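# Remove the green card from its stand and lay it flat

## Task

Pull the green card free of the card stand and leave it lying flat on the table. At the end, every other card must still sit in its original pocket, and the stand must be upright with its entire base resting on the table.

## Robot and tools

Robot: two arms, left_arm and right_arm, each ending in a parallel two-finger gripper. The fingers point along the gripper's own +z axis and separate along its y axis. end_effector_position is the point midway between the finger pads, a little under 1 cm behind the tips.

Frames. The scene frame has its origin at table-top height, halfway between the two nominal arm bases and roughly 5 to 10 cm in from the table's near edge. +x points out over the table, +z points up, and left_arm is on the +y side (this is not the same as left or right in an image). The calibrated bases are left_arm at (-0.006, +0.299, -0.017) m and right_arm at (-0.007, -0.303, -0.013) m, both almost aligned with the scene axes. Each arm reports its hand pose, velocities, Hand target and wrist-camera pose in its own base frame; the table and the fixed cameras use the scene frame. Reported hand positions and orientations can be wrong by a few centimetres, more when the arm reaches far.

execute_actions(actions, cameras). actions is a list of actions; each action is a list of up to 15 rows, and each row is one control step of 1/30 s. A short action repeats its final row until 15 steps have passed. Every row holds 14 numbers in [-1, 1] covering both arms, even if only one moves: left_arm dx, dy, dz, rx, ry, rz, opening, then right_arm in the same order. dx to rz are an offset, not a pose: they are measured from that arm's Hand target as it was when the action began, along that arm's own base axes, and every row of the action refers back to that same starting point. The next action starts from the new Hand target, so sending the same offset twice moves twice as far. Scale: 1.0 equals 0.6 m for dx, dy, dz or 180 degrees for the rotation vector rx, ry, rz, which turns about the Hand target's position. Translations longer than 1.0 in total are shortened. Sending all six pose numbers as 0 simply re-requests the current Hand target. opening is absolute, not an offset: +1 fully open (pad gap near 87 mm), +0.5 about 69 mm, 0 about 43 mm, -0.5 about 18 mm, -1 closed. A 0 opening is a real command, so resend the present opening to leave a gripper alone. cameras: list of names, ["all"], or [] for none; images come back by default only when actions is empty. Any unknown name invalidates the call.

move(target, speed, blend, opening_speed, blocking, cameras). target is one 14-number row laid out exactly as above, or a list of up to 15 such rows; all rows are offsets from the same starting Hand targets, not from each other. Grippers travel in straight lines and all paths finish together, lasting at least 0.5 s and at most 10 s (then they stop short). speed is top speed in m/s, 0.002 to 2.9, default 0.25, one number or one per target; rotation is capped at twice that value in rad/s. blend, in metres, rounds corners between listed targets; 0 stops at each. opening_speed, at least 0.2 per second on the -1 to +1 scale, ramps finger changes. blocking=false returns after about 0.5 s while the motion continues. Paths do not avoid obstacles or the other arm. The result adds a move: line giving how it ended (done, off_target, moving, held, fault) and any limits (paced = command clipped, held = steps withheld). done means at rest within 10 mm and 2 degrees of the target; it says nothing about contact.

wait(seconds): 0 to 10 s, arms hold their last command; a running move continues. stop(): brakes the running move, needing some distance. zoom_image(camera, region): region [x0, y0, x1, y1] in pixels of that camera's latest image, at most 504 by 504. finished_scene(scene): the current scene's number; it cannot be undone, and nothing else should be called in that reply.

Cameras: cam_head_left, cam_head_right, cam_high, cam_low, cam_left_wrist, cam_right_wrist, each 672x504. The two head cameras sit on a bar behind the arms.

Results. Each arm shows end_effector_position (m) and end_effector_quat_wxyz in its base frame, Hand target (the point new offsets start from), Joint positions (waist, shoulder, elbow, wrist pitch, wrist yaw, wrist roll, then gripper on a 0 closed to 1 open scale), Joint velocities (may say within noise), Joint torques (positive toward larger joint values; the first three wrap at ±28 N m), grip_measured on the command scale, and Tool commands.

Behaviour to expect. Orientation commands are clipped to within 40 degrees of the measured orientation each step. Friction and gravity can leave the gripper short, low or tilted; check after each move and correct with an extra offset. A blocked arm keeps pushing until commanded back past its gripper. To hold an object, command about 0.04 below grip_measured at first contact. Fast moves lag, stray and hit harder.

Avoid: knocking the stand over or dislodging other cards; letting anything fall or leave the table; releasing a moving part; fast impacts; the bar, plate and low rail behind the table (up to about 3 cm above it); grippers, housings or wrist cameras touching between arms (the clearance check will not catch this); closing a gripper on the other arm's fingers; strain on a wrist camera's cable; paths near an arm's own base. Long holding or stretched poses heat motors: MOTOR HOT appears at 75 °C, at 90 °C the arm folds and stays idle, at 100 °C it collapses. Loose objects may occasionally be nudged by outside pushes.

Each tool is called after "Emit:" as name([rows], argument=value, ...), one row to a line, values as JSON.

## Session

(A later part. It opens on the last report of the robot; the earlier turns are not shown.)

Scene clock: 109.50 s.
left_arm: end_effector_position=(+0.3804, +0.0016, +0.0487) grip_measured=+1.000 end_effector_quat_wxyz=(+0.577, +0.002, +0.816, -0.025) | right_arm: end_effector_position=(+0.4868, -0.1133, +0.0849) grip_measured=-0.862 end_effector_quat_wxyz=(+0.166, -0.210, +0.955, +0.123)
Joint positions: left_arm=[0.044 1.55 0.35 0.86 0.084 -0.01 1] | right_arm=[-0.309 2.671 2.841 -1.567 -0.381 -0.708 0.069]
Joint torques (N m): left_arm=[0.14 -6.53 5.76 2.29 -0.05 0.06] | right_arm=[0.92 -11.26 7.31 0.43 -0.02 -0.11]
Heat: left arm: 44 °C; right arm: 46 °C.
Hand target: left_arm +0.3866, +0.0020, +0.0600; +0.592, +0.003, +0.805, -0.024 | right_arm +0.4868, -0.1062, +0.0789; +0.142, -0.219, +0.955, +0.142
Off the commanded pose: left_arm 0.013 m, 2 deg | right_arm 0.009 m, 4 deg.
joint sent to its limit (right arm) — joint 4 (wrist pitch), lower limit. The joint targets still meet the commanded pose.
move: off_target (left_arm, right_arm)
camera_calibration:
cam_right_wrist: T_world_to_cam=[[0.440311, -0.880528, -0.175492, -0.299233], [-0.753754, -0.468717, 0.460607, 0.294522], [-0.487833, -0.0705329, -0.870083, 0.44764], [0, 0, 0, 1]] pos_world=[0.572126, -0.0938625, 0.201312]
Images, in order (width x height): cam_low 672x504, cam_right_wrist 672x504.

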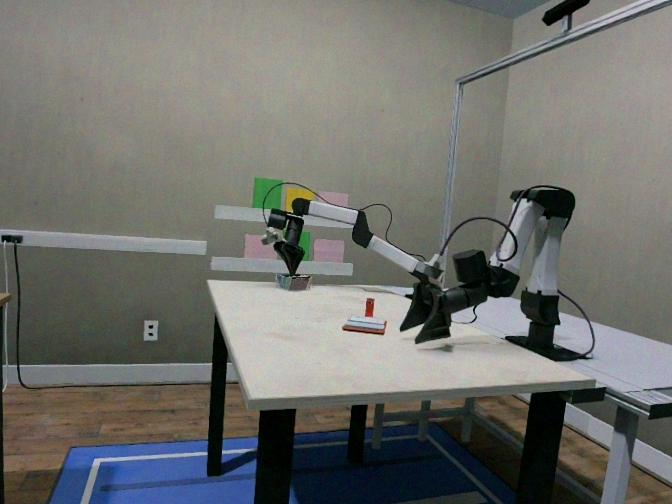

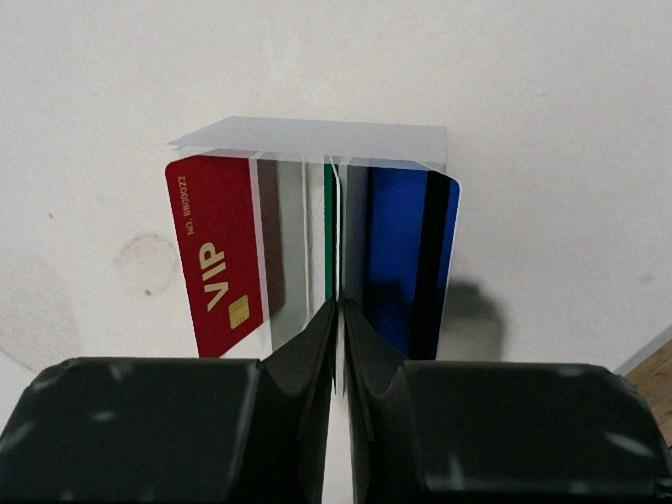

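Emit:
move([
  [0,0,0,0,0,0,1,0,0,0,0,0,0,-0.4],
  [0,0,0,0,0,0,1,0,-0.003,0.0167,0,0,0,-0.4],
], speed=0.1, opening_speed=0.8, cameras=["cam_right_wrist","cam_low"])

Emit:
zoom_image(camera="cam_right_wrist", region=[220, 200, 440, 400])

Emit:
zoom_image(camera="cam_low", region=[265, 250, 325, 300])

Scene clock: 114.67 s.
left_arm: end_effector_position=(+0.3804, +0.0016, +0.0487) grip_measured=+1.000 end_effector_quat_wxyz=(+0.577, +0.002, +0.816, -0.025) | right_arm: end_effector_position=(+0.4868, -0.1133, +0.0849) grip_measured=-0.400 end_effector_quat_wxyz=(+0.166, -0.210, +0.955, +0.123)
Joint positions: left_arm=[0.044 1.55 0.35 0.86 0.084 -0.01 1] | right_arm=[-0.309 2.671 2.841 -1.567 -0.381 -0.708 0.3]
Joint torques (N m): left_arm=[0.14 -6.52 5.76 2.28 -0.05 0.06] | right_arm=[0.59 -12.94 7.21 0.43 -0.03 -0.09]
Heat: left arm: 44 °C; right arm: 47 °C.
Hand target: left_arm +0.3866, +0.0020, +0.0600; +0.592, +0.003, +0.805, -0.024 | right_arm +0.4868, -0.1080, +0.0890; +0.142, -0.219, +0.955, +0.142
Off the commanded pose: left_arm 0.013 m, 2 deg | right_arm 0.007 m, 4 deg.
joint sent to its limit (right arm) — joint 4 (wrist pitch), lower limit. The joint targets are off in orientation, not in position.
move: off_target (left_arm, right_arm)
camera_calibration:
cam_right_wrist: T_world_to_cam=[[0.440311, -0.880528, -0.175492, -0.299233], [-0.753754, -0.468717, 0.460607, 0.294522], [-0.487833, -0.0705329, -0.870083, 0.44764], [0, 0, 0, 1]] pos_world=[0.572126, -0.0938625, 0.201312]
Images, in order (width x height): cam_low 672x504, cam_right_wrist 672x504.

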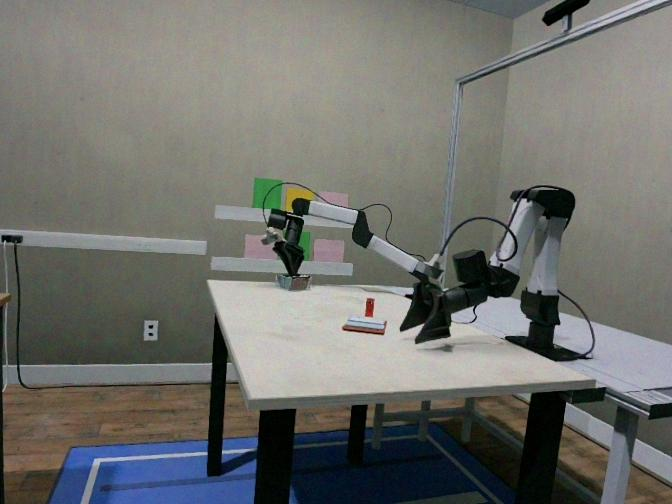

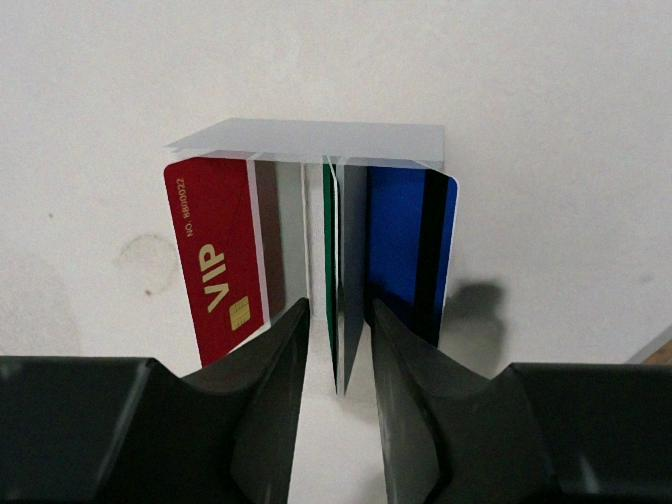

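Scaled by 2.291 from the camera's 672x504 image, which has a finer 960x720 frame.

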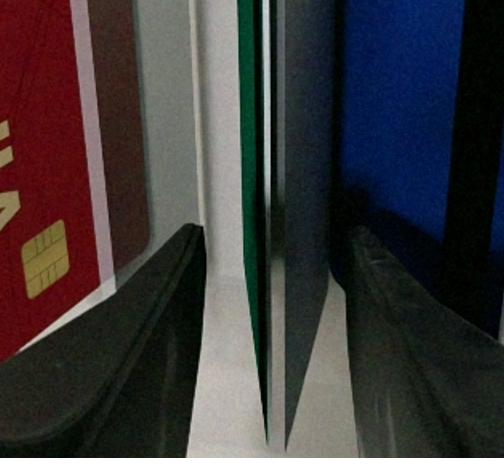

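Scaled by 8.400 from the camera's 672x504 image, which has a finer 960x720 frame.

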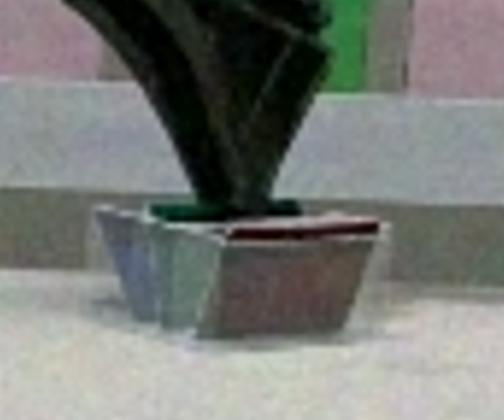

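Emit:
move(target=[0,0,0,0,0,0,1,0,-0.002,0.007,0,0,0,-0.4], speed=0.1)

Scene clock: 117.30 s.
left_arm: end_effector_position=(+0.3804, +0.0016, +0.0487) grip_measured=+1.000 end_effector_quat_wxyz=(+0.577, +0.002, +0.816, -0.025) | right_arm: end_effector_position=(+0.4868, -0.1133, +0.0849) grip_measured=-0.400 end_effector_quat_wxyz=(+0.166, -0.210, +0.955, +0.123)
Joint positions: left_arm=[0.044 1.55 0.35 0.86 0.084 -0.01 1] | right_arm=[-0.309 2.671 2.841 -1.567 -0.381 -0.708 0.3]
Joint torques (N m): left_arm=[0.16 -6.52 5.76 2.29 -0.05 0.06] | right_arm=[0.35 -13.61 7.25 0.42 -0.04 -0.09]
Heat: left arm: 45 °C; right arm: 48 °C.
Hand target: left_arm +0.3866, +0.0020, +0.0600; +0.592, +0.003, +0.805, -0.024 | right_arm +0.4868, -0.1092, +0.0932; +0.142, -0.219, +0.955, +0.142
Off the commanded pose: left_arm 0.013 m, 2 deg | right_arm 0.009 m, 4 deg.
joint sent to its limit (right arm) — joint 4 (wrist pitch), lower limit. The joint targets are off in orientation, not in position.
move: off_target (left_arm, right_arm)

Emit:
move(target=[0,0,0,0,0,0,1,0,-0.001,0.006,0,0,0,-0.4], speed=0.1)

Scene clock: 120.10 s.
left_arm: end_effector_position=(+0.3804, +0.0016, +0.0487) grip_measured=+1.000 end_effector_quat_wxyz=(+0.577, +0.002, +0.816, -0.025) | right_arm: end_effector_position=(+0.4868, -0.1133, +0.0849) grip_measured=-0.400 end_effector_quat_wxyz=(+0.166, -0.210, +0.955, +0.123)
Joint positions: left_arm=[0.044 1.55 0.35 0.86 0.084 -0.01 1] | right_arm=[-0.309 2.671 2.841 -1.567 -0.381 -0.708 0.3]
Joint torques (N m): left_arm=[0.16 -6.52 5.76 2.29 -0.05 0.06] | right_arm=[0.24 -14.22 7.23 0.43 -0.03 -0.08]
Heat: left arm: 45 °C; right arm: 50 °C.
Hand target: left_arm +0.3866, +0.0020, +0.0600; +0.592, +0.003, +0.805, -0.024 | right_arm +0.4868, -0.1098, +0.0968; +0.142, -0.219, +0.955, +0.142
Off the commanded pose: left_arm 0.013 m, 2 deg | right_arm 0.012 m, 4 deg.
joint sent to its limit (right arm) — joint 4 (wrist pitch), lower limit. The joint targets are off in orientation, not in position.
move: off_target (left_arm, right_arm)

Emit:
move([
  [0,0,0,0,0,0,1,0,0,0.006,0,0,0,-0.4],
  [0,0,0,0,0,0,1,0,0,0.006,0,0,0,-0.4],
], speed=0.1, cameras=["cam_right_wrist","cam_low"])

Scene clock: 122.47 s.
left_arm: end_effector_position=(+0.3804, +0.0016, +0.0487) grip_measured=+1.000 end_effector_quat_wxyz=(+0.577, +0.002, +0.816, -0.025) | right_arm: end_effector_position=(+0.4868, -0.1133, +0.0849) grip_measured=-0.400 end_effector_quat_wxyz=(+0.166, -0.210, +0.955, +0.123)
Joint positions: left_arm=[0.044 1.55 0.35 0.86 0.084 -0.01 1] | right_arm=[-0.309 2.671 2.841 -1.567 -0.381 -0.708 0.3]
Joint torques (N m): left_arm=[0.16 -6.52 5.75 2.29 -0.05 0.06] | right_arm=[0.2 -14.82 7.13 0.43 -0.04 -0.07]
Heat: left arm: 45 °C; right arm: 51 °C.
Hand target: left_arm +0.3866, +0.0020, +0.0600; +0.592, +0.003, +0.805, -0.024 | right_arm +0.4868, -0.1098, +0.1004; +0.142, -0.219, +0.955, +0.142
Off the commanded pose: left_arm 0.013 m, 2 deg | right_arm 0.016 m, 4 deg.
joint sent to its limit (right arm) — joint 4 (wrist pitch), lower limit. The joint targets are off in orientation, not in position.
move: off_target (left_arm, right_arm)
camera_calibration:
cam_right_wrist: T_world_to_cam=[[0.440311, -0.880528, -0.175492, -0.299233], [-0.753754, -0.468717, 0.460607, 0.294522], [-0.487833, -0.0705329, -0.870083, 0.44764], [0, 0, 0, 1]] pos_world=[0.572126, -0.0938625, 0.201312]
Images, in order (width x height): cam_low 672x504, cam_right_wrist 672x504.

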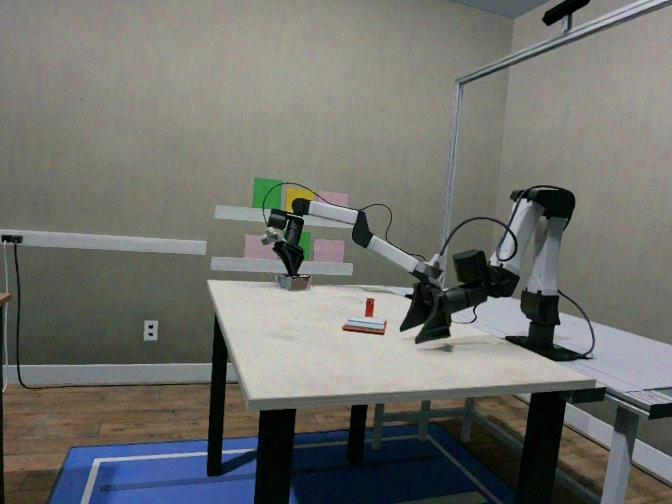

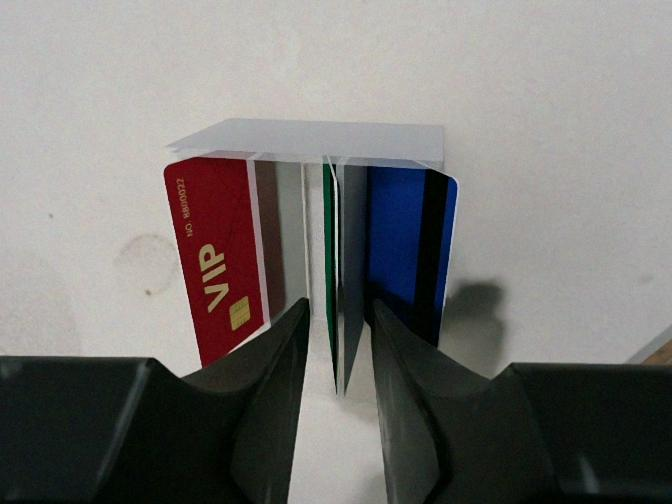

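Emit:
move(target=[0,0,0,0,0,0,1,0,0,0.007,0,0,0,-0.4], speed=0.1)

Emit:
move(target=[0,0,0,0,0,0,1,0,0,0.005,0,0,0,-0.4], speed=0.1)

Scene clock: 125.03 s.
left_arm: end_effector_position=(+0.3804, +0.0016, +0.0487) grip_measured=+1.000 end_effector_quat_wxyz=(+0.577, +0.002, +0.816, -0.025) | right_arm: end_effector_position=(+0.4868, -0.1133, +0.0849) grip_measured=-0.400 end_effector_quat_wxyz=(+0.166, -0.210, +0.955, +0.123)
Joint positions: left_arm=[0.044 1.55 0.35 0.86 0.084 -0.01 1] | right_arm=[-0.309 2.671 2.841 -1.567 -0.381 -0.708 0.3]
Joint torques (N m): left_arm=[0.16 -6.52 5.76 2.28 -0.05 0.06] | right_arm=[0.2 -15.51 7.06 0.43 -0.03 -0.05]
Heat: left arm: 45 °C; right arm: 52 °C.
Hand target: left_arm +0.3866, +0.0020, +0.0600; +0.592, +0.003, +0.805, -0.024 | right_arm +0.4868, -0.1098, +0.1046; +0.142, -0.219, +0.955, +0.142
Off the commanded pose: left_arm 0.013 m, 2 deg | right_arm 0.020 m, 4 deg.
joint sent to its limit (right arm) — joint 4 (wrist pitch), lower limit. The joint targets are off in orientation, not in position.
move: off_target (left_arm, right_arm)

Scene clock: 125.73 s.
left_arm: end_effector_position=(+0.3804, +0.0016, +0.0487) grip_measured=+1.000 end_effector_quat_wxyz=(+0.577, +0.002, +0.816, -0.025) | right_arm: end_effector_position=(+0.4868, -0.1133, +0.0849) grip_measured=-0.400 end_effector_quat_wxyz=(+0.166, -0.210, +0.955, +0.123)
Joint positions: left_arm=[0.044 1.55 0.35 0.86 0.084 -0.01 1] | right_arm=[-0.309 2.671 2.841 -1.567 -0.381 -0.708 0.3]
Joint torques (N m): left_arm=[0.17 -6.5 5.76 2.28 -0.05 0.06] | right_arm=[0.21 -16.02 7.04 0.43 -0.04 -0.03]
Heat: left arm: 45 °C; right arm: 53 °C.
Hand target: left_arm +0.3866, +0.0020, +0.0600; +0.592, +0.003, +0.805, -0.024 | right_arm +0.4868, -0.1098, +0.1076; +0.142, -0.219, +0.955, +0.142
Off the commanded pose: left_arm 0.013 m, 2 deg | right_arm 0.023 m, 4 deg.
joint sent to its limit (right arm) — joint 4 (wrist pitch), lower limit. The joint targets are off in orientation, not in position.
move: off_target (left_arm, right_arm)

Emit:
move(target=[0,0,0,0,0,0,1,0,0,0.012,0,0,0,-0.4], speed=0.1)

Scene clock: 127.73 s.
left_arm: end_effector_position=(+0.3804, +0.0016, +0.0487) grip_measured=+1.000 end_effector_quat_wxyz=(+0.577, +0.002, +0.816, -0.025) | right_arm: end_effector_position=(+0.4868, -0.1133, +0.0849) grip_measured=-0.400 end_effector_quat_wxyz=(+0.166, -0.210, +0.955, +0.123)
Joint positions: left_arm=[0.044 1.55 0.35 0.86 0.084 -0.01 1] | right_arm=[-0.309 2.671 2.841 -1.567 -0.381 -0.708 0.3]
Joint torques (N m): left_arm=[0.17 -6.5 5.75 2.29 -0.05 0.06] | right_arm=[0.17 -17.14 7.13 0.42 -0.04 0.01]
Heat: left arm: 45 °C; right arm: 54 °C.
Hand target: left_arm +0.3866, +0.0020, +0.0600; +0.592, +0.003, +0.805, -0.024 | right_arm +0.4868, -0.1098, +0.1148; +0.142, -0.219, +0.955, +0.142
Off the commanded pose: left_arm 0.013 m, 2 deg | right_arm 0.030 m, 4 deg.
joint sent to its limit (right arm) — joint 4 (wrist pitch), lower limit. The joint targets are off in orientation, not in position.
move: off_target (left_arm, right_arm)

Emit:
move(target=[0,0,0,0,0,0,1,0,0,0.02,0,0,0,-0.4], speed=0.1, cameras=["cam_right_wrist"])

Scene clock: 130.93 s.
left_arm: end_effector_position=(+0.3804, +0.0016, +0.0487) grip_measured=+1.000 end_effector_quat_wxyz=(+0.577, +0.002, +0.816, -0.025) | right_arm: end_effector_position=(+0.4873, -0.1134, +0.0973) grip_measured=-0.400 end_effector_quat_wxyz=(+0.177, -0.212, +0.954, +0.117)
Joint positions: left_arm=[0.044 1.55 0.35 0.86 0.084 -0.01 1] | right_arm=[-0.309 2.645 2.841 -1.567 -0.381 -0.707 0.3]
Joint torques (N m): left_arm=[0.14 -6.5 5.76 2.28 -0.05 0.06] | right_arm=[0.1 -16.84 7.32 0.46 -0.05 0.07]
Heat: left arm: 45 °C; right arm: 56 °C.
Hand target: left_arm +0.3866, +0.0020, +0.0600; +0.592, +0.003, +0.805, -0.024 | right_arm +0.4868, -0.1098, +0.1268; +0.142, -0.219, +0.955, +0.142
Off the commanded pose: left_arm 0.013 m, 2 deg | right_arm 0.030 m, 5 deg.
joint sent to its limit (right arm) — joint 4 (wrist pitch), lower limit. The joint targets are off in orientation, not in position.
move: off_target (left_arm, right_arm)
camera_calibration:
cam_right_wrist: T_world_to_cam=[[0.443501, -0.88223, -0.158043, -0.300858], [-0.765261, -0.46453, 0.445631, 0.296736], [-0.466564, -0.0766937, -0.881156, 0.448696], [0, 0, 0, 1]] pos_world=[0.569857, -0.0931711, 0.215588]
Images, in order (width x height): cam_right_wrist 672x504.

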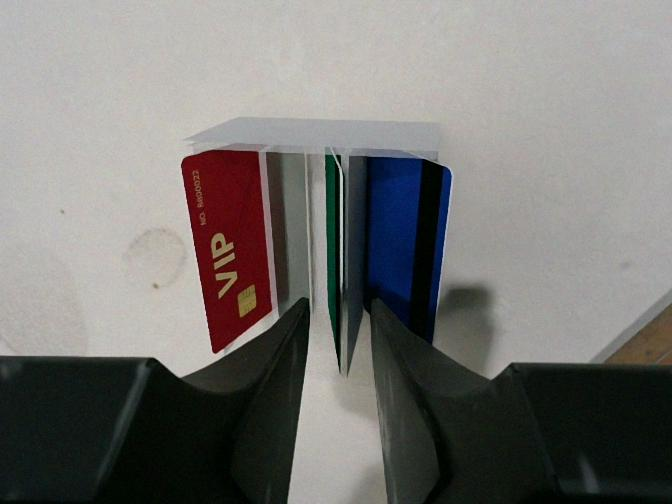

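Emit:
move(target=[0,0,0,0,0,0,1,0,0,-0.0743,0,0,0,-0.4], speed=0.1, cameras=["cam_right_wrist","cam_low"])

Emit:
zoom_image(camera="cam_right_wrist", region=[220, 200, 440, 400])

Emit:
zoom_image(camera="cam_low", region=[265, 250, 325, 300])

Scene clock: 135.80 s.
left_arm: end_effector_position=(+0.3804, +0.0016, +0.0487) grip_measured=+1.000 end_effector_quat_wxyz=(+0.577, +0.002, +0.816, -0.025) | right_arm: end_effector_position=(+0.4867, -0.1132, +0.0849) grip_measured=-0.400 end_effector_quat_wxyz=(+0.166, -0.210, +0.956, +0.123)
Joint positions: left_arm=[0.044 1.55 0.35 0.86 0.084 -0.01 1] | right_arm=[-0.309 2.671 2.841 -1.567 -0.381 -0.708 0.3]
Joint torques (N m): left_arm=[0.16 -6.5 5.75 2.29 -0.05 0.06] | right_arm=[0.29 -11.52 7.66 0.43 -0.04 -0.16]
Heat: left arm: 46 °C; right arm: 57 °C.
Hand target: left_arm +0.3866, +0.0020, +0.0600; +0.592, +0.003, +0.805, -0.024 | right_arm +0.4868, -0.1098, +0.0821; +0.142, -0.219, +0.955, +0.142
Off the commanded pose: left_arm 0.013 m, 2 deg | right_arm 0.004 m, 4 deg.
joint sent to its limit (right arm) — joint 4 (wrist pitch), lower limit. The joint targets are off in orientation, not in position.
move: off_target (left_arm, right_arm)
camera_calibration:
cam_right_wrist: T_world_to_cam=[[0.440296, -0.880478, -0.175779, -0.299135], [-0.753559, -0.468826, 0.460817, 0.294328], [-0.488148, -0.0704359, -0.869914, 0.447659], [0, 0, 0, 1]] pos_world=[0.572026, -0.0938624, 0.201212]
Images, in order (width x height): cam_low 672x504, cam_right_wrist 672x504.

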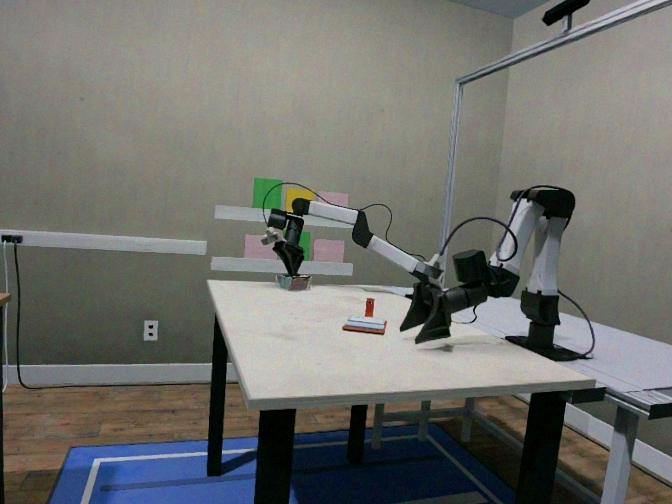

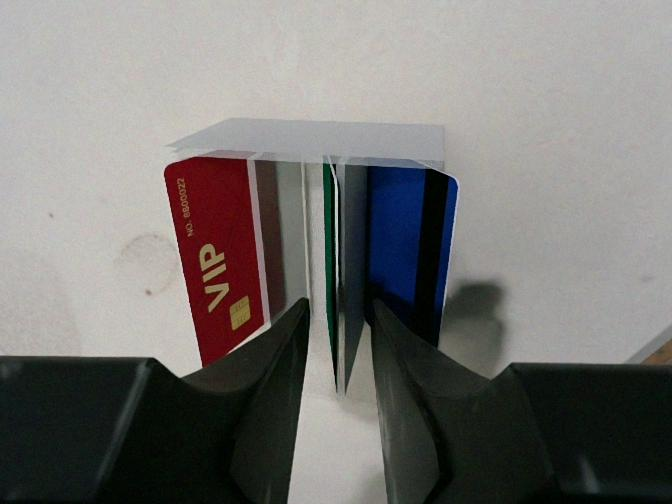

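Scaled by 2.291 from the camera's 672x504 image, which has a finer 960x720 frame.

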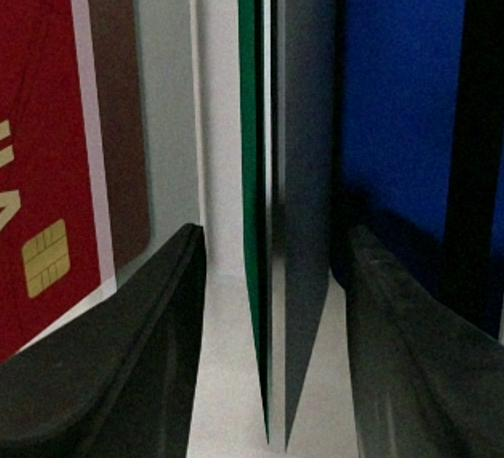

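Scaled by 8.400 from the camera's 672x504 image, which has a finer 960x720 frame.

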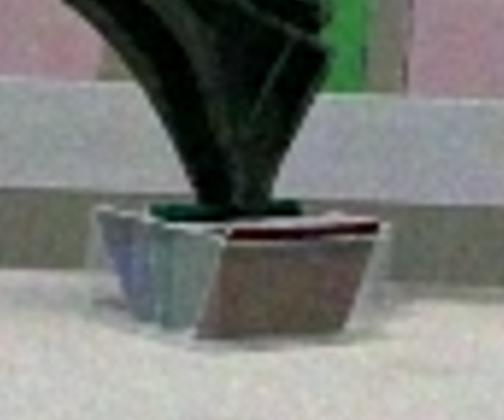

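Emit:
move([
  [0,0,0,0,0,0,1,0,0,0.078,0,0,0,-0.4],
  [0,0,0,0,0,0,1,0,0,0.0085,0,0,0,-0.4],
], speed=0.1, cameras=["cam_right_wrist","cam_low"])

Emit:
zoom_image(camera="cam_right_wrist", region=[220, 200, 440, 400])

Emit:
zoom_image(camera="cam_low", region=[265, 250, 325, 300])

Scene clock: 141.00 s.
left_arm: end_effector_position=(+0.3804, +0.0016, +0.0487) grip_measured=+1.000 end_effector_quat_wxyz=(+0.577, +0.002, +0.816, -0.025) | right_arm: end_effector_position=(+0.4869, -0.1132, +0.0908) grip_measured=-0.400 end_effector_quat_wxyz=(+0.171, -0.211, +0.955, +0.121)
Joint positions: left_arm=[0.044 1.55 0.35 0.86 0.084 -0.01 1] | right_arm=[-0.309 2.659 2.841 -1.567 -0.382 -0.708 0.3]
Joint torques (N m): left_arm=[0.16 -6.52 5.76 2.28 -0.05 0.06] | right_arm=[0.25 -11.49 7.49 0.46 -0.03 -0.12]
Heat: left arm: 46 °C; right arm: 57 °C.
Hand target: left_arm +0.3866, +0.0020, +0.0600; +0.592, +0.003, +0.805, -0.024 | right_arm +0.4868, -0.1097, +0.0873; +0.142, -0.219, +0.955, +0.142
Off the commanded pose: left_arm 0.013 m, 2 deg | right_arm 0.005 m, 4 deg.
joint sent to its limit (right arm) — joint 4 (wrist pitch), lower limit. The joint targets are off in orientation, not in position.
move: off_target (left_arm, right_arm)
camera_calibration:
cam_right_wrist: T_world_to_cam=[[0.442325, -0.881002, -0.167884, -0.299966], [-0.758722, -0.467397, 0.453742, 0.29512], [-0.478216, -0.0733241, -0.875176, 0.448216], [0, 0, 0, 1]] pos_world=[0.570941, -0.0934667, 0.208]
Images, in order (width x height): cam_low 672x504, cam_right_wrist 672x504.

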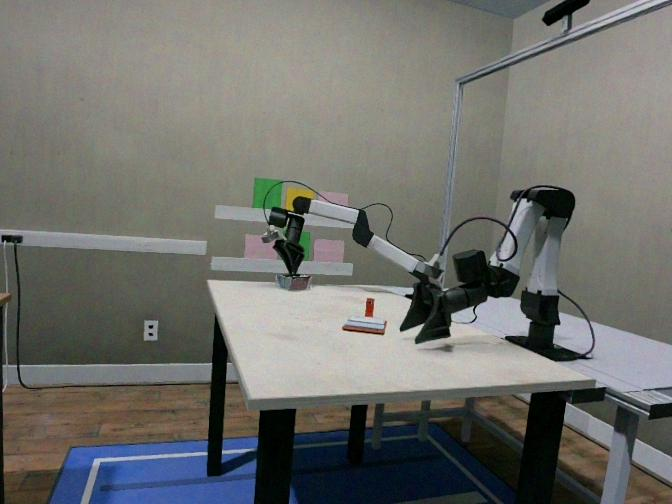

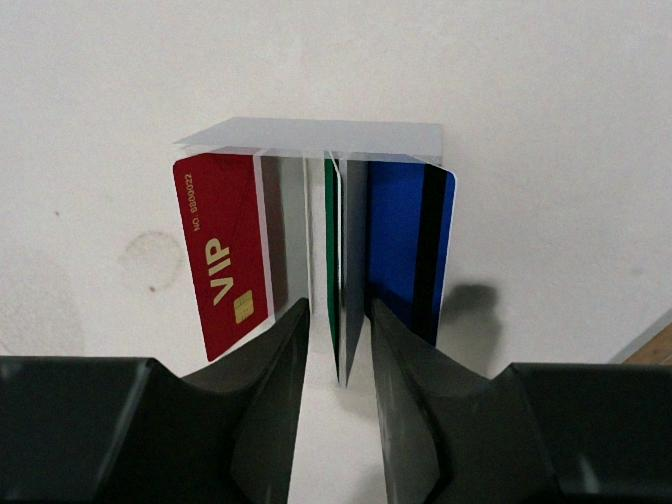

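Scaled by 2.291 from the camera's 672x504 image, which has a finer 960x720 frame.

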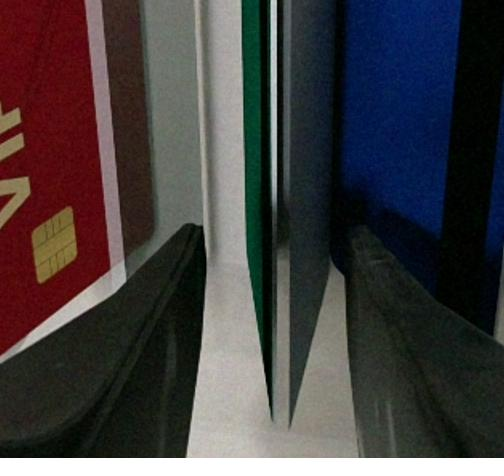

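Scaled by 8.400 from the camera's 672x504 image, which has a finer 960x720 frame.

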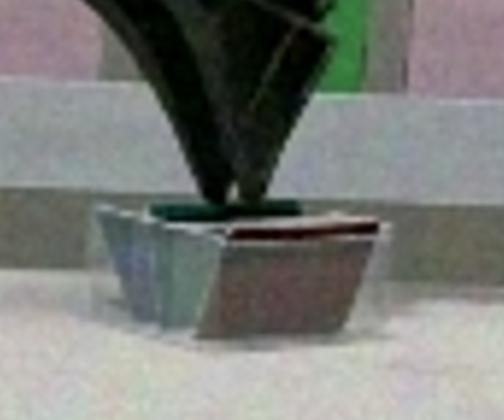

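Emit:
move(target=[0,0,0,0,0,0,1,0,0,-0.006,0,0,0,-0.4], speed=0.1)

Scene clock: 143.10 s.
left_arm: end_effector_position=(+0.3804, +0.0016, +0.0487) grip_measured=+1.000 end_effector_quat_wxyz=(+0.577, +0.002, +0.816, -0.025) | right_arm: end_effector_position=(+0.4869, -0.1132, +0.0908) grip_measured=-0.400 end_effector_quat_wxyz=(+0.171, -0.211, +0.955, +0.121)
Joint positions: left_arm=[0.044 1.55 0.35 0.86 0.084 -0.01 1] | right_arm=[-0.309 2.659 2.841 -1.567 -0.382 -0.708 0.3]
Joint torques (N m): left_arm=[0.16 -6.52 5.75 2.29 -0.05 0.06] | right_arm=[0.28 -10.91 7.58 0.45 -0.03 -0.15]
Heat: left arm: 46 °C; right arm: 56 °C.
Hand target: left_arm +0.3866, +0.0020, +0.0600; +0.592, +0.003, +0.805, -0.024 | right_arm +0.4868, -0.1097, +0.0837; +0.142, -0.219, +0.955, +0.142
Off the commanded pose: left_arm 0.013 m, 2 deg | right_arm 0.008 m, 4 deg.
joint sent to its limit (right arm) — joint 4 (wrist pitch), lower limit. The joint targets are off in orientation, not in position.
move: off_target (left_arm, right_arm)

Emit:
move(target=[0,0,0,0,0,0,1,0,0,-0.0035,0,0,0,-0.4], speed=0.1)

Scene clock: 145.17 s.
left_arm: end_effector_position=(+0.3804, +0.0016, +0.0487) grip_measured=+1.000 end_effector_quat_wxyz=(+0.577, +0.002, +0.816, -0.025) | right_arm: end_effector_position=(+0.4867, -0.1132, +0.0862) grip_measured=-0.400 end_effector_quat_wxyz=(+0.167, -0.210, +0.955, +0.123)
Joint positions: left_arm=[0.044 1.55 0.35 0.86 0.084 -0.01 1] | right_arm=[-0.309 2.668 2.841 -1.567 -0.382 -0.708 0.3]
Joint torques (N m): left_arm=[0.16 -6.49 5.78 2.29 -0.05 0.05] | right_arm=[0.28 -11.26 7.68 0.44 -0.04 -0.16]
Heat: left arm: 46 °C; right arm: 56 °C.
Hand target: left_arm +0.3866, +0.0020, +0.0600; +0.592, +0.003, +0.805, -0.024 | right_arm +0.4868, -0.1097, +0.0816; +0.142, -0.219, +0.955, +0.142
Off the commanded pose: left_arm 0.013 m, 2 deg | right_arm 0.006 m, 4 deg.
joint sent to its limit (right arm) — joint 4 (wrist pitch), lower limit. The joint targets are off in orientation, not in position.
move: off_target (left_arm, right_arm)

Only 1.3 mm higher than before; try closing gently.

Emit:
move(target=[0,0,0,0,0,0,1,0,0,0,0,0,0,-1], speed=0.1, opening_speed=0.6, cameras=["cam_right_wrist"])

Emit:
zoom_image(camera="cam_right_wrist", region=[280, 240, 400, 360])

Scene clock: 147.97 s.
left_arm: end_effector_position=(+0.3804, +0.0016, +0.0487) grip_measured=+1.000 end_effector_quat_wxyz=(+0.577, +0.002, +0.816, -0.025) | right_arm: end_effector_position=(+0.4867, -0.1132, +0.0862) grip_measured=-0.876 end_effector_quat_wxyz=(+0.167, -0.211, +0.955, +0.123)
Joint positions: left_arm=[0.044 1.55 0.35 0.86 0.084 -0.01 1] | right_arm=[-0.309 2.668 2.841 -1.567 -0.382 -0.709 0.062]
Joint torques (N m): left_arm=[0.16 -6.5 5.75 2.29 -0.05 0.06] | right_arm=[0.29 -11.3 7.69 0.44 -0.03 -0.16]
Heat: left arm: 46 °C; right arm: 55 °C.
Hand target: left_arm +0.3866, +0.0020, +0.0600; +0.592, +0.003, +0.805, -0.024 | right_arm +0.4868, -0.1097, +0.0816; +0.142, -0.219, +0.955, +0.142
Off the commanded pose: left_arm 0.013 m, 2 deg | right_arm 0.006 m, 4 deg.
joint sent to its limit (right arm) — joint 4 (wrist pitch), lower limit. The joint targets are off in orientation, not in position.
move: off_target (left_arm, right_arm)
camera_calibration:
cam_right_wrist: T_world_to_cam=[[0.44106, -0.880385, -0.174323, -0.299334], [-0.754461, -0.46891, 0.459251, 0.294409], [-0.48606, -0.0710371, -0.871034, 0.447856], [0, 0, 0, 1]] pos_world=[0.571829, -0.0936635, 0.202709]
Images, in order (width x height): cam_right_wrist 672x504.

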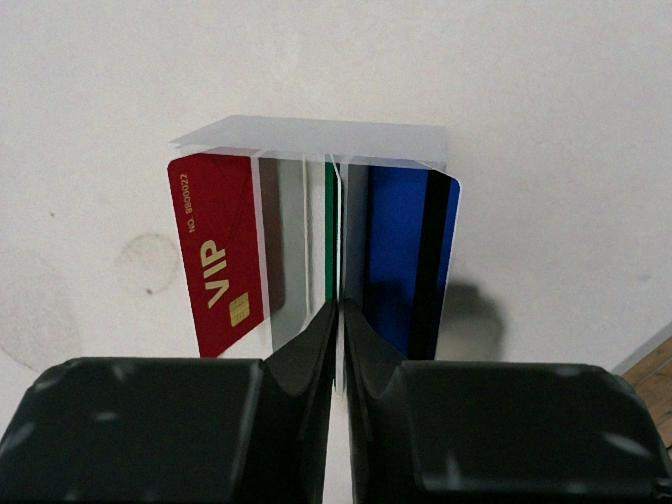

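Scaled by 4.200 from the camera's 672x504 image, which has a finer 960x720 frame.

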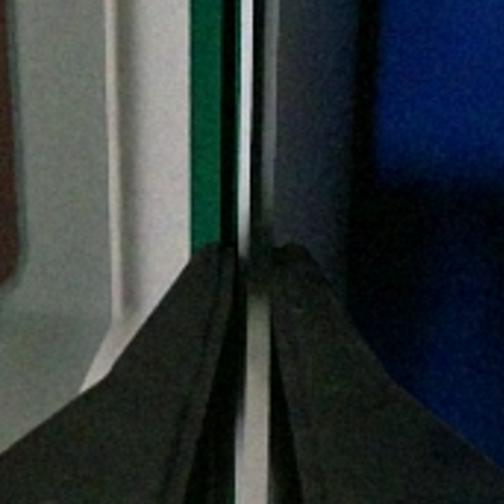

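Emit:
move([
  [0,0,0,0,0,0,1,0,0,0,0,0,0,-0.5],
  [0,0,0,0,0,0,1,0,0,0.080,0,0,0,-0.5],
  [0,0,0,0,0,0,1,0,0,0.0055,0,0,0,-0.5],
], speed=0.1, opening_speed=0.8)

Scene clock: 153.67 s.
left_arm: end_effector_position=(+0.3804, +0.0016, +0.0487) grip_measured=+1.000 end_effector_quat_wxyz=(+0.577, +0.002, +0.816, -0.025) | right_arm: end_effector_position=(+0.4867, -0.1132, +0.0875) grip_measured=-0.500 end_effector_quat_wxyz=(+0.168, -0.211, +0.955, +0.123)
Joint positions: left_arm=[0.044 1.55 0.35 0.86 0.084 -0.01 1] | right_arm=[-0.309 2.666 2.841 -1.568 -0.382 -0.708 0.25]
Joint torques (N m): left_arm=[0.17 -6.52 5.75 2.29 -0.05 0.06] | right_arm=[0.27 -11.66 7.51 0.44 -0.04 -0.14]
Heat: left arm: 47 °C; right arm: 54 °C.
Hand target: left_arm +0.3866, +0.0020, +0.0600; +0.592, +0.003, +0.805, -0.024 | right_arm +0.4868, -0.1097, +0.0848; +0.142, -0.219, +0.955, +0.142
Off the commanded pose: left_arm 0.013 m, 2 deg | right_arm 0.004 m, 4 deg.
joint sent to its limit (right arm) — joint 4 (wrist pitch), lower limit. The joint targets are off in orientation, not in position.
move: off_target (left_arm, right_arm)

Emit:
move(target=[0,0,0,0,0,0,1,0,0,0.002,0,0,0,-1], speed=0.1, opening_speed=0.6, cameras=["cam_right_wrist"])

Emit:
zoom_image(camera="cam_right_wrist", region=[280, 240, 400, 360])

Scene clock: 156.40 s.
left_arm: end_effector_position=(+0.3804, +0.0016, +0.0487) grip_measured=+1.000 end_effector_quat_wxyz=(+0.577, +0.002, +0.816, -0.025) | right_arm: end_effector_position=(+0.4867, -0.1132, +0.0875) grip_measured=-0.891 end_effector_quat_wxyz=(+0.168, -0.211, +0.955, +0.123)
Joint positions: left_arm=[0.044 1.55 0.35 0.86 0.084 -0.01 1] | right_arm=[-0.309 2.666 2.841 -1.568 -0.382 -0.708 0.054]
Joint torques (N m): left_arm=[0.16 -6.49 5.75 2.28 -0.05 0.06] | right_arm=[0.27 -11.9 7.53 0.44 -0.04 -0.13]
Heat: left arm: 47 °C; right arm: 54 °C.
Hand target: left_arm +0.3866, +0.0020, +0.0600; +0.592, +0.003, +0.805, -0.024 | right_arm +0.4868, -0.1097, +0.0860; +0.142, -0.219, +0.955, +0.142
Off the commanded pose: left_arm 0.013 m, 2 deg | right_arm 0.004 m, 4 deg.
joint sent to its limit (right arm) — joint 4 (wrist pitch), lower limit. The joint targets are off in orientation, not in position.
move: off_target (left_arm, right_arm)
camera_calibration:
cam_right_wrist: T_world_to_cam=[[0.441155, -0.880627, -0.172852, -0.299319], [-0.755566, -0.468394, 0.45796, 0.294439], [-0.484255, -0.0714302, -0.872006, 0.448147], [0, 0, 0, 1]] pos_world=[0.571532, -0.0936639, 0.204207]
Images, in order (width x height): cam_right_wrist 672x504.

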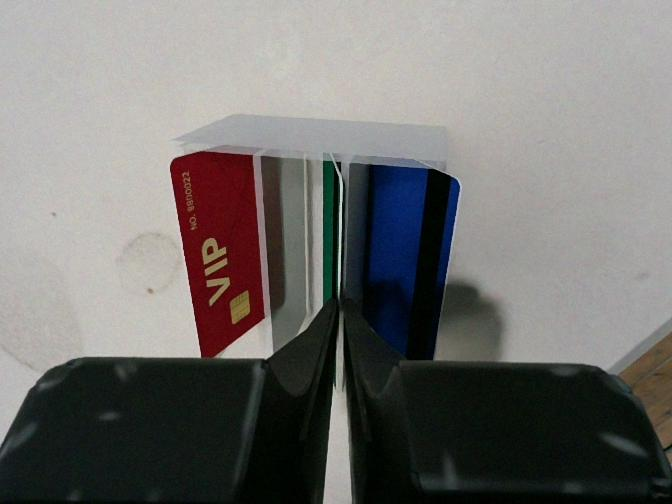

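Scaled by 4.200 from the camera's 672x504 image, which has a finer 960x720 frame.

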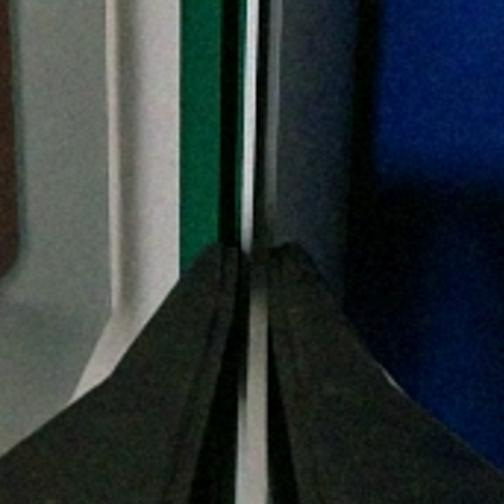

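Emit:
move([
  [0,0,0,0,0,0,1,0,0,0,0,0,0,-0.5],
  [0,0,0,0,0,0,1,0,0,0.080,0,0,0,-0.5],
  [0,0,0,0,0,0,1,0,0,0.0022,0,0,0,-0.5],
  [0,0,0,0,0,0,1,0,0,0.0042,0,0,0,-1],
], speed=0.1, opening_speed=0.8, cameras=["cam_right_wrist"])

Emit:
zoom_image(camera="cam_right_wrist", region=[280, 240, 400, 360])

Scene clock: 164.77 s.
left_arm: end_effector_position=(+0.3804, +0.0016, +0.0487) grip_measured=+1.000 end_effector_quat_wxyz=(+0.577, +0.002, +0.816, -0.025) | right_arm: end_effector_position=(+0.4867, -0.1130, +0.0901) grip_measured=-0.965 end_effector_quat_wxyz=(+0.170, -0.210, +0.955, +0.122)
Joint positions: left_arm=[0.044 1.55 0.35 0.86 0.084 -0.01 1] | right_arm=[-0.309 2.66 2.841 -1.568 -0.382 -0.706 0.018]
Joint torques (N m): left_arm=[0.16 -6.52 5.75 2.29 -0.05 0.06] | right_arm=[0.27 -11.89 7.43 0.45 -0.02 -0.15]
Heat: left arm: 47 °C; right arm: 56 °C.
Hand target: left_arm +0.3866, +0.0020, +0.0600; +0.592, +0.003, +0.805, -0.024 | right_arm +0.4868, -0.1097, +0.0886; +0.142, -0.219, +0.955, +0.142
Off the commanded pose: left_arm 0.013 m, 2 deg | right_arm 0.004 m, 4 deg.
joint sent to its limit (right arm) — joint 4 (wrist pitch), lower limit. The joint targets are off in orientation, not in position.
move: off_target (left_arm, right_arm); target 4's new opening was sent with right_arm's hand 0.004 m and 4 deg from that target
camera_calibration:
cam_right_wrist: T_world_to_cam=[[0.440136, -0.881528, -0.170844, -0.298473], [-0.758423, -0.46682, 0.454834, 0.295289], [-0.480703, -0.0706171, -0.874036, 0.448954], [0, 0, 0, 1]] pos_world=[0.571135, -0.0935616, 0.207102]
Images, in order (width x height): cam_right_wrist 672x504.

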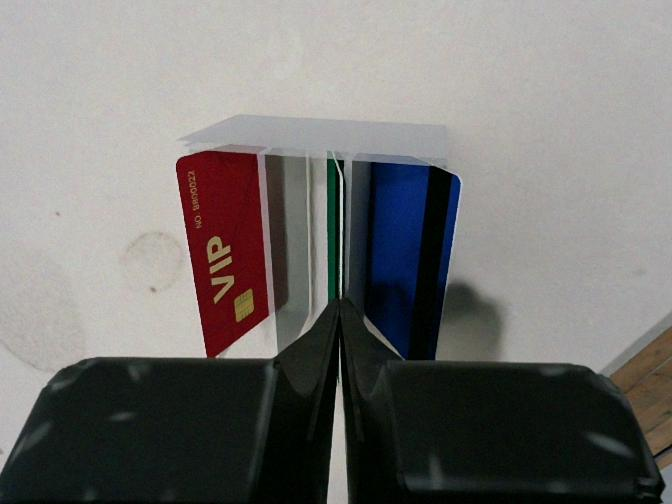

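Scaled by 4.200 from the camera's 672x504 image, which has a finer 960x720 frame.

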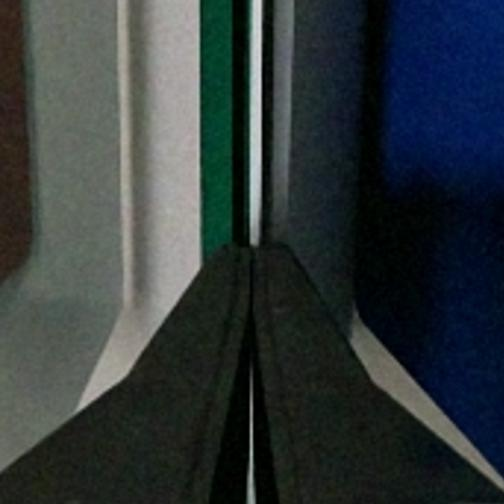

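Emit:
move(target=[0,0,0,0,0,0,1,0.012,-0.02,0.12,0,0,0,-1], speed=0.08, cameras=["cam_right_wrist","cam_low"])

Emit:
zoom_image(camera="cam_low", region=[255, 230, 335, 300])

Scene clock: 168.40 s.
left_arm: end_effector_position=(+0.3804, +0.0016, +0.0487) grip_measured=+1.000 end_effector_quat_wxyz=(+0.577, +0.002, +0.816, -0.025) | right_arm: end_effector_position=(+0.4882, -0.1210, +0.1302) grip_measured=-0.965 end_effector_quat_wxyz=(+0.212, -0.206, +0.950, +0.100)
Joint positions: left_arm=[0.044 1.55 0.35 0.86 0.084 -0.01 1] | right_arm=[-0.326 2.578 2.841 -1.555 -0.388 -0.697 0.018]
Joint torques (N m): left_arm=[0.17 -6.52 5.76 2.28 -0.05 0.06] | right_arm=[-0.31 -15.8 8.91 0.8 -0.04 0.09]
Heat: left arm: 47 °C; right arm: 57 °C.
Hand target: left_arm +0.3866, +0.0020, +0.0600; +0.592, +0.003, +0.805, -0.024 | right_arm +0.4939, -0.1218, +0.1606; +0.142, -0.219, +0.955, +0.142
Off the commanded pose: left_arm 0.013 m, 2 deg | right_arm 0.031 m, 9 deg.
elbow stopped short (right arm): the move would have taken joint 3 (elbow) straighter than the controller allows.
move: off_target (left_arm, right_arm)
camera_calibration:
cam_right_wrist: T_world_to_cam=[[0.432013, -0.894906, -0.111841, -0.304747], [-0.807325, -0.439014, 0.394327, 0.309463], [-0.401985, -0.0800618, -0.912139, 0.449629], [0, 0, 0, 1]] pos_world=[0.562236, -0.100863, 0.254012]
Images, in order (width x height): cam_low 672x504, cam_right_wrist 672x504.

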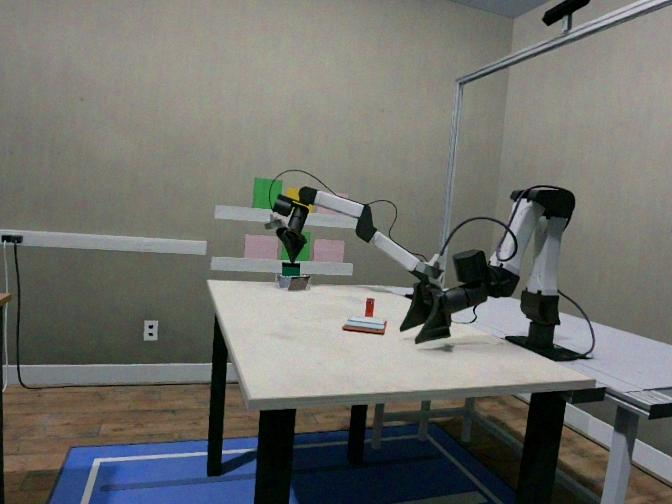

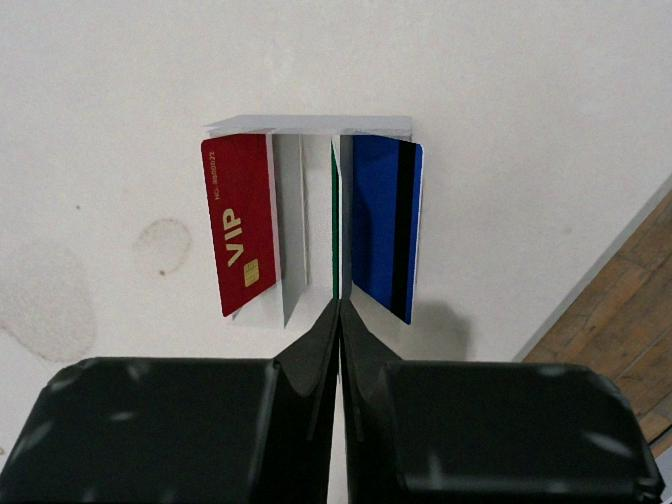

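Scaled by 6.300 from the camera's 672x504 image, which has a finer 960x720 frame.

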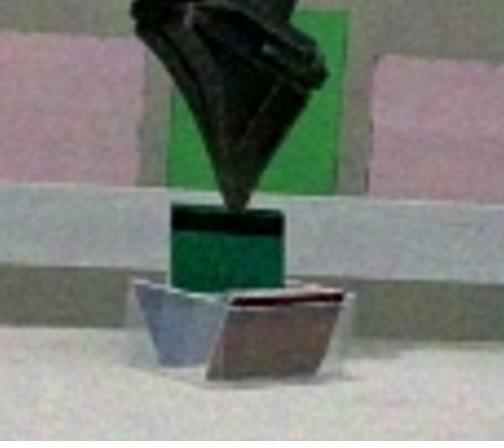

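Emit:
move([
  [0,0,0,0,0,0,1,0,0,0.1,0,0,0,-1],
  [0,0,0,0,0,0,1,-0.223,0.303,0.05,-0.2522,-0.1952,0.2892,-1],
], speed=0.25, blend=[0.01,0], cameras=["cam_right_wrist","cam_low","cam_high","cam_head_right"])

Emit:
zoom_image(camera="cam_high", region=[240, 100, 440, 250])

Emit:
zoom_image(camera="cam_low", region=[260, 220, 420, 340])

Scene clock: 184.73 s.
left_arm: end_effector_position=(+0.3804, +0.0016, +0.0487) grip_measured=+1.000 end_effector_quat_wxyz=(+0.577, +0.002, +0.816, -0.025) | right_arm: end_effector_position=(+0.3610, +0.0601, +0.1833) grip_measured=-0.965 end_effector_quat_wxyz=(-0.232, +0.664, -0.672, +0.232)
Joint positions: left_arm=[0.044 1.55 0.35 0.86 0.084 -0.01 1] | right_arm=[0.385 1.406 1.193 -0.727 0.238 -1.253 0.017]
Joint torques (N m): left_arm=[0.14 -6.5 5.75 2.29 -0.05 0.06] | right_arm=[0.34 -7.01 6.61 1.23 0.42 -0.13]
Heat: left arm: 48 °C; right arm: 59 °C.
Hand target: left_arm +0.3866, +0.0020, +0.0600; +0.592, +0.003, +0.805, -0.024 | right_arm +0.3602, +0.0601, +0.1906; -0.242, +0.665, -0.664, +0.242
Off the commanded pose: left_arm 0.013 m, 2 deg | right_arm 0.007 m, 2 deg.
elbow stopped short (right arm): the move would have taken joint 3 (elbow) straighter than the controller allows.
move: off_target (left_arm)
camera_calibration:
cam_right_wrist: T_world_to_cam=[[0.789561, -0.0149897, 0.613488, -0.396681], [-0.478042, -0.641878, 0.599558, 0.121094], [0.384797, -0.766661, -0.513967, 0.145612], [0, 0, 0, 1]] pos_world=[0.315061, 0.183416, 0.245596]
Images, in order (width x height): cam_head_right 672x504, cam_high 672x504, cam_low 672x504, cam_right_wrist 672x504.

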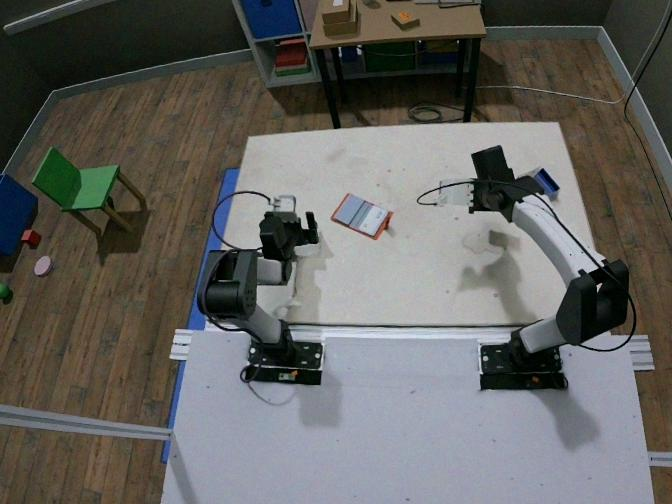

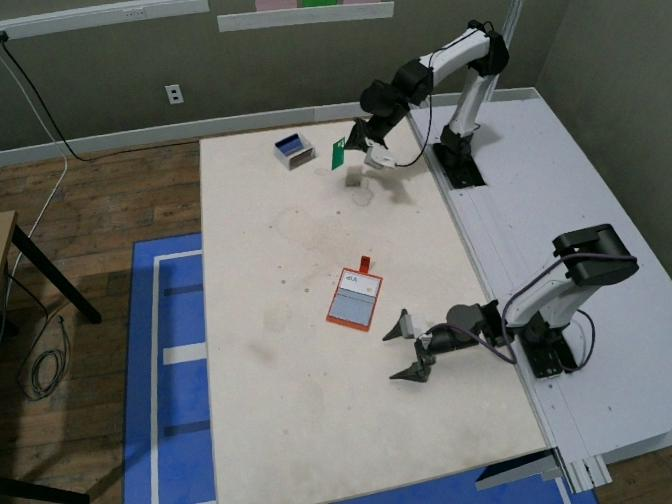

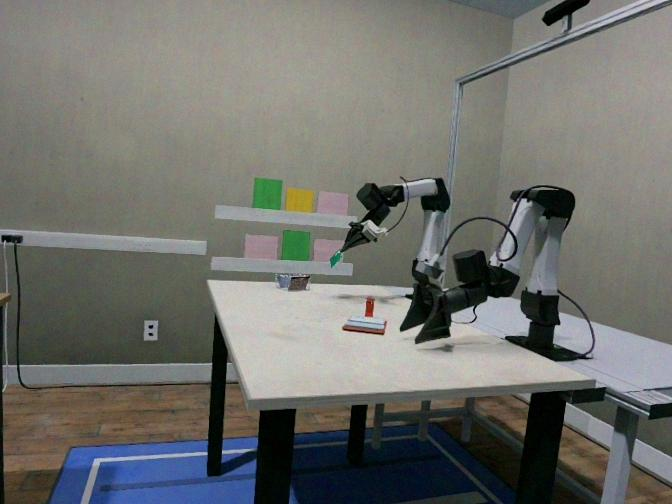

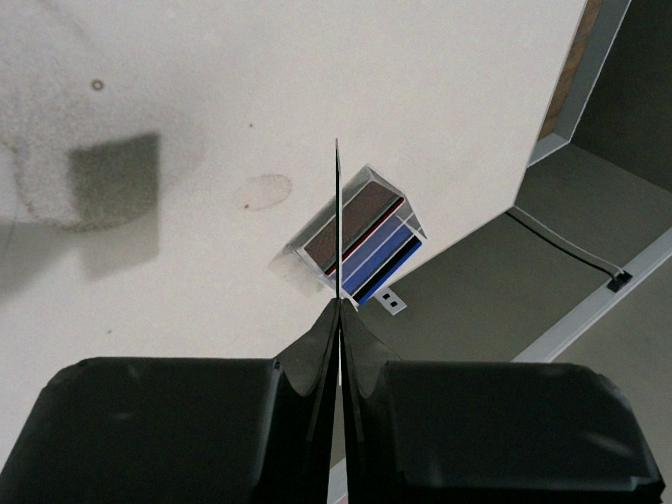

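Scaled by 2.520 from the camera's 672x504 image, which has a finer 960x720 frame.

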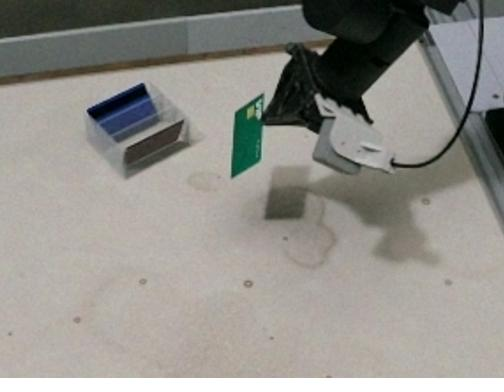

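Scaled by 3.150 from the camera's 672x504 image, which has a finer 960x720 frame.

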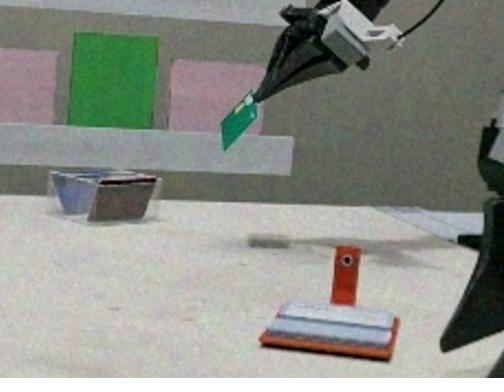

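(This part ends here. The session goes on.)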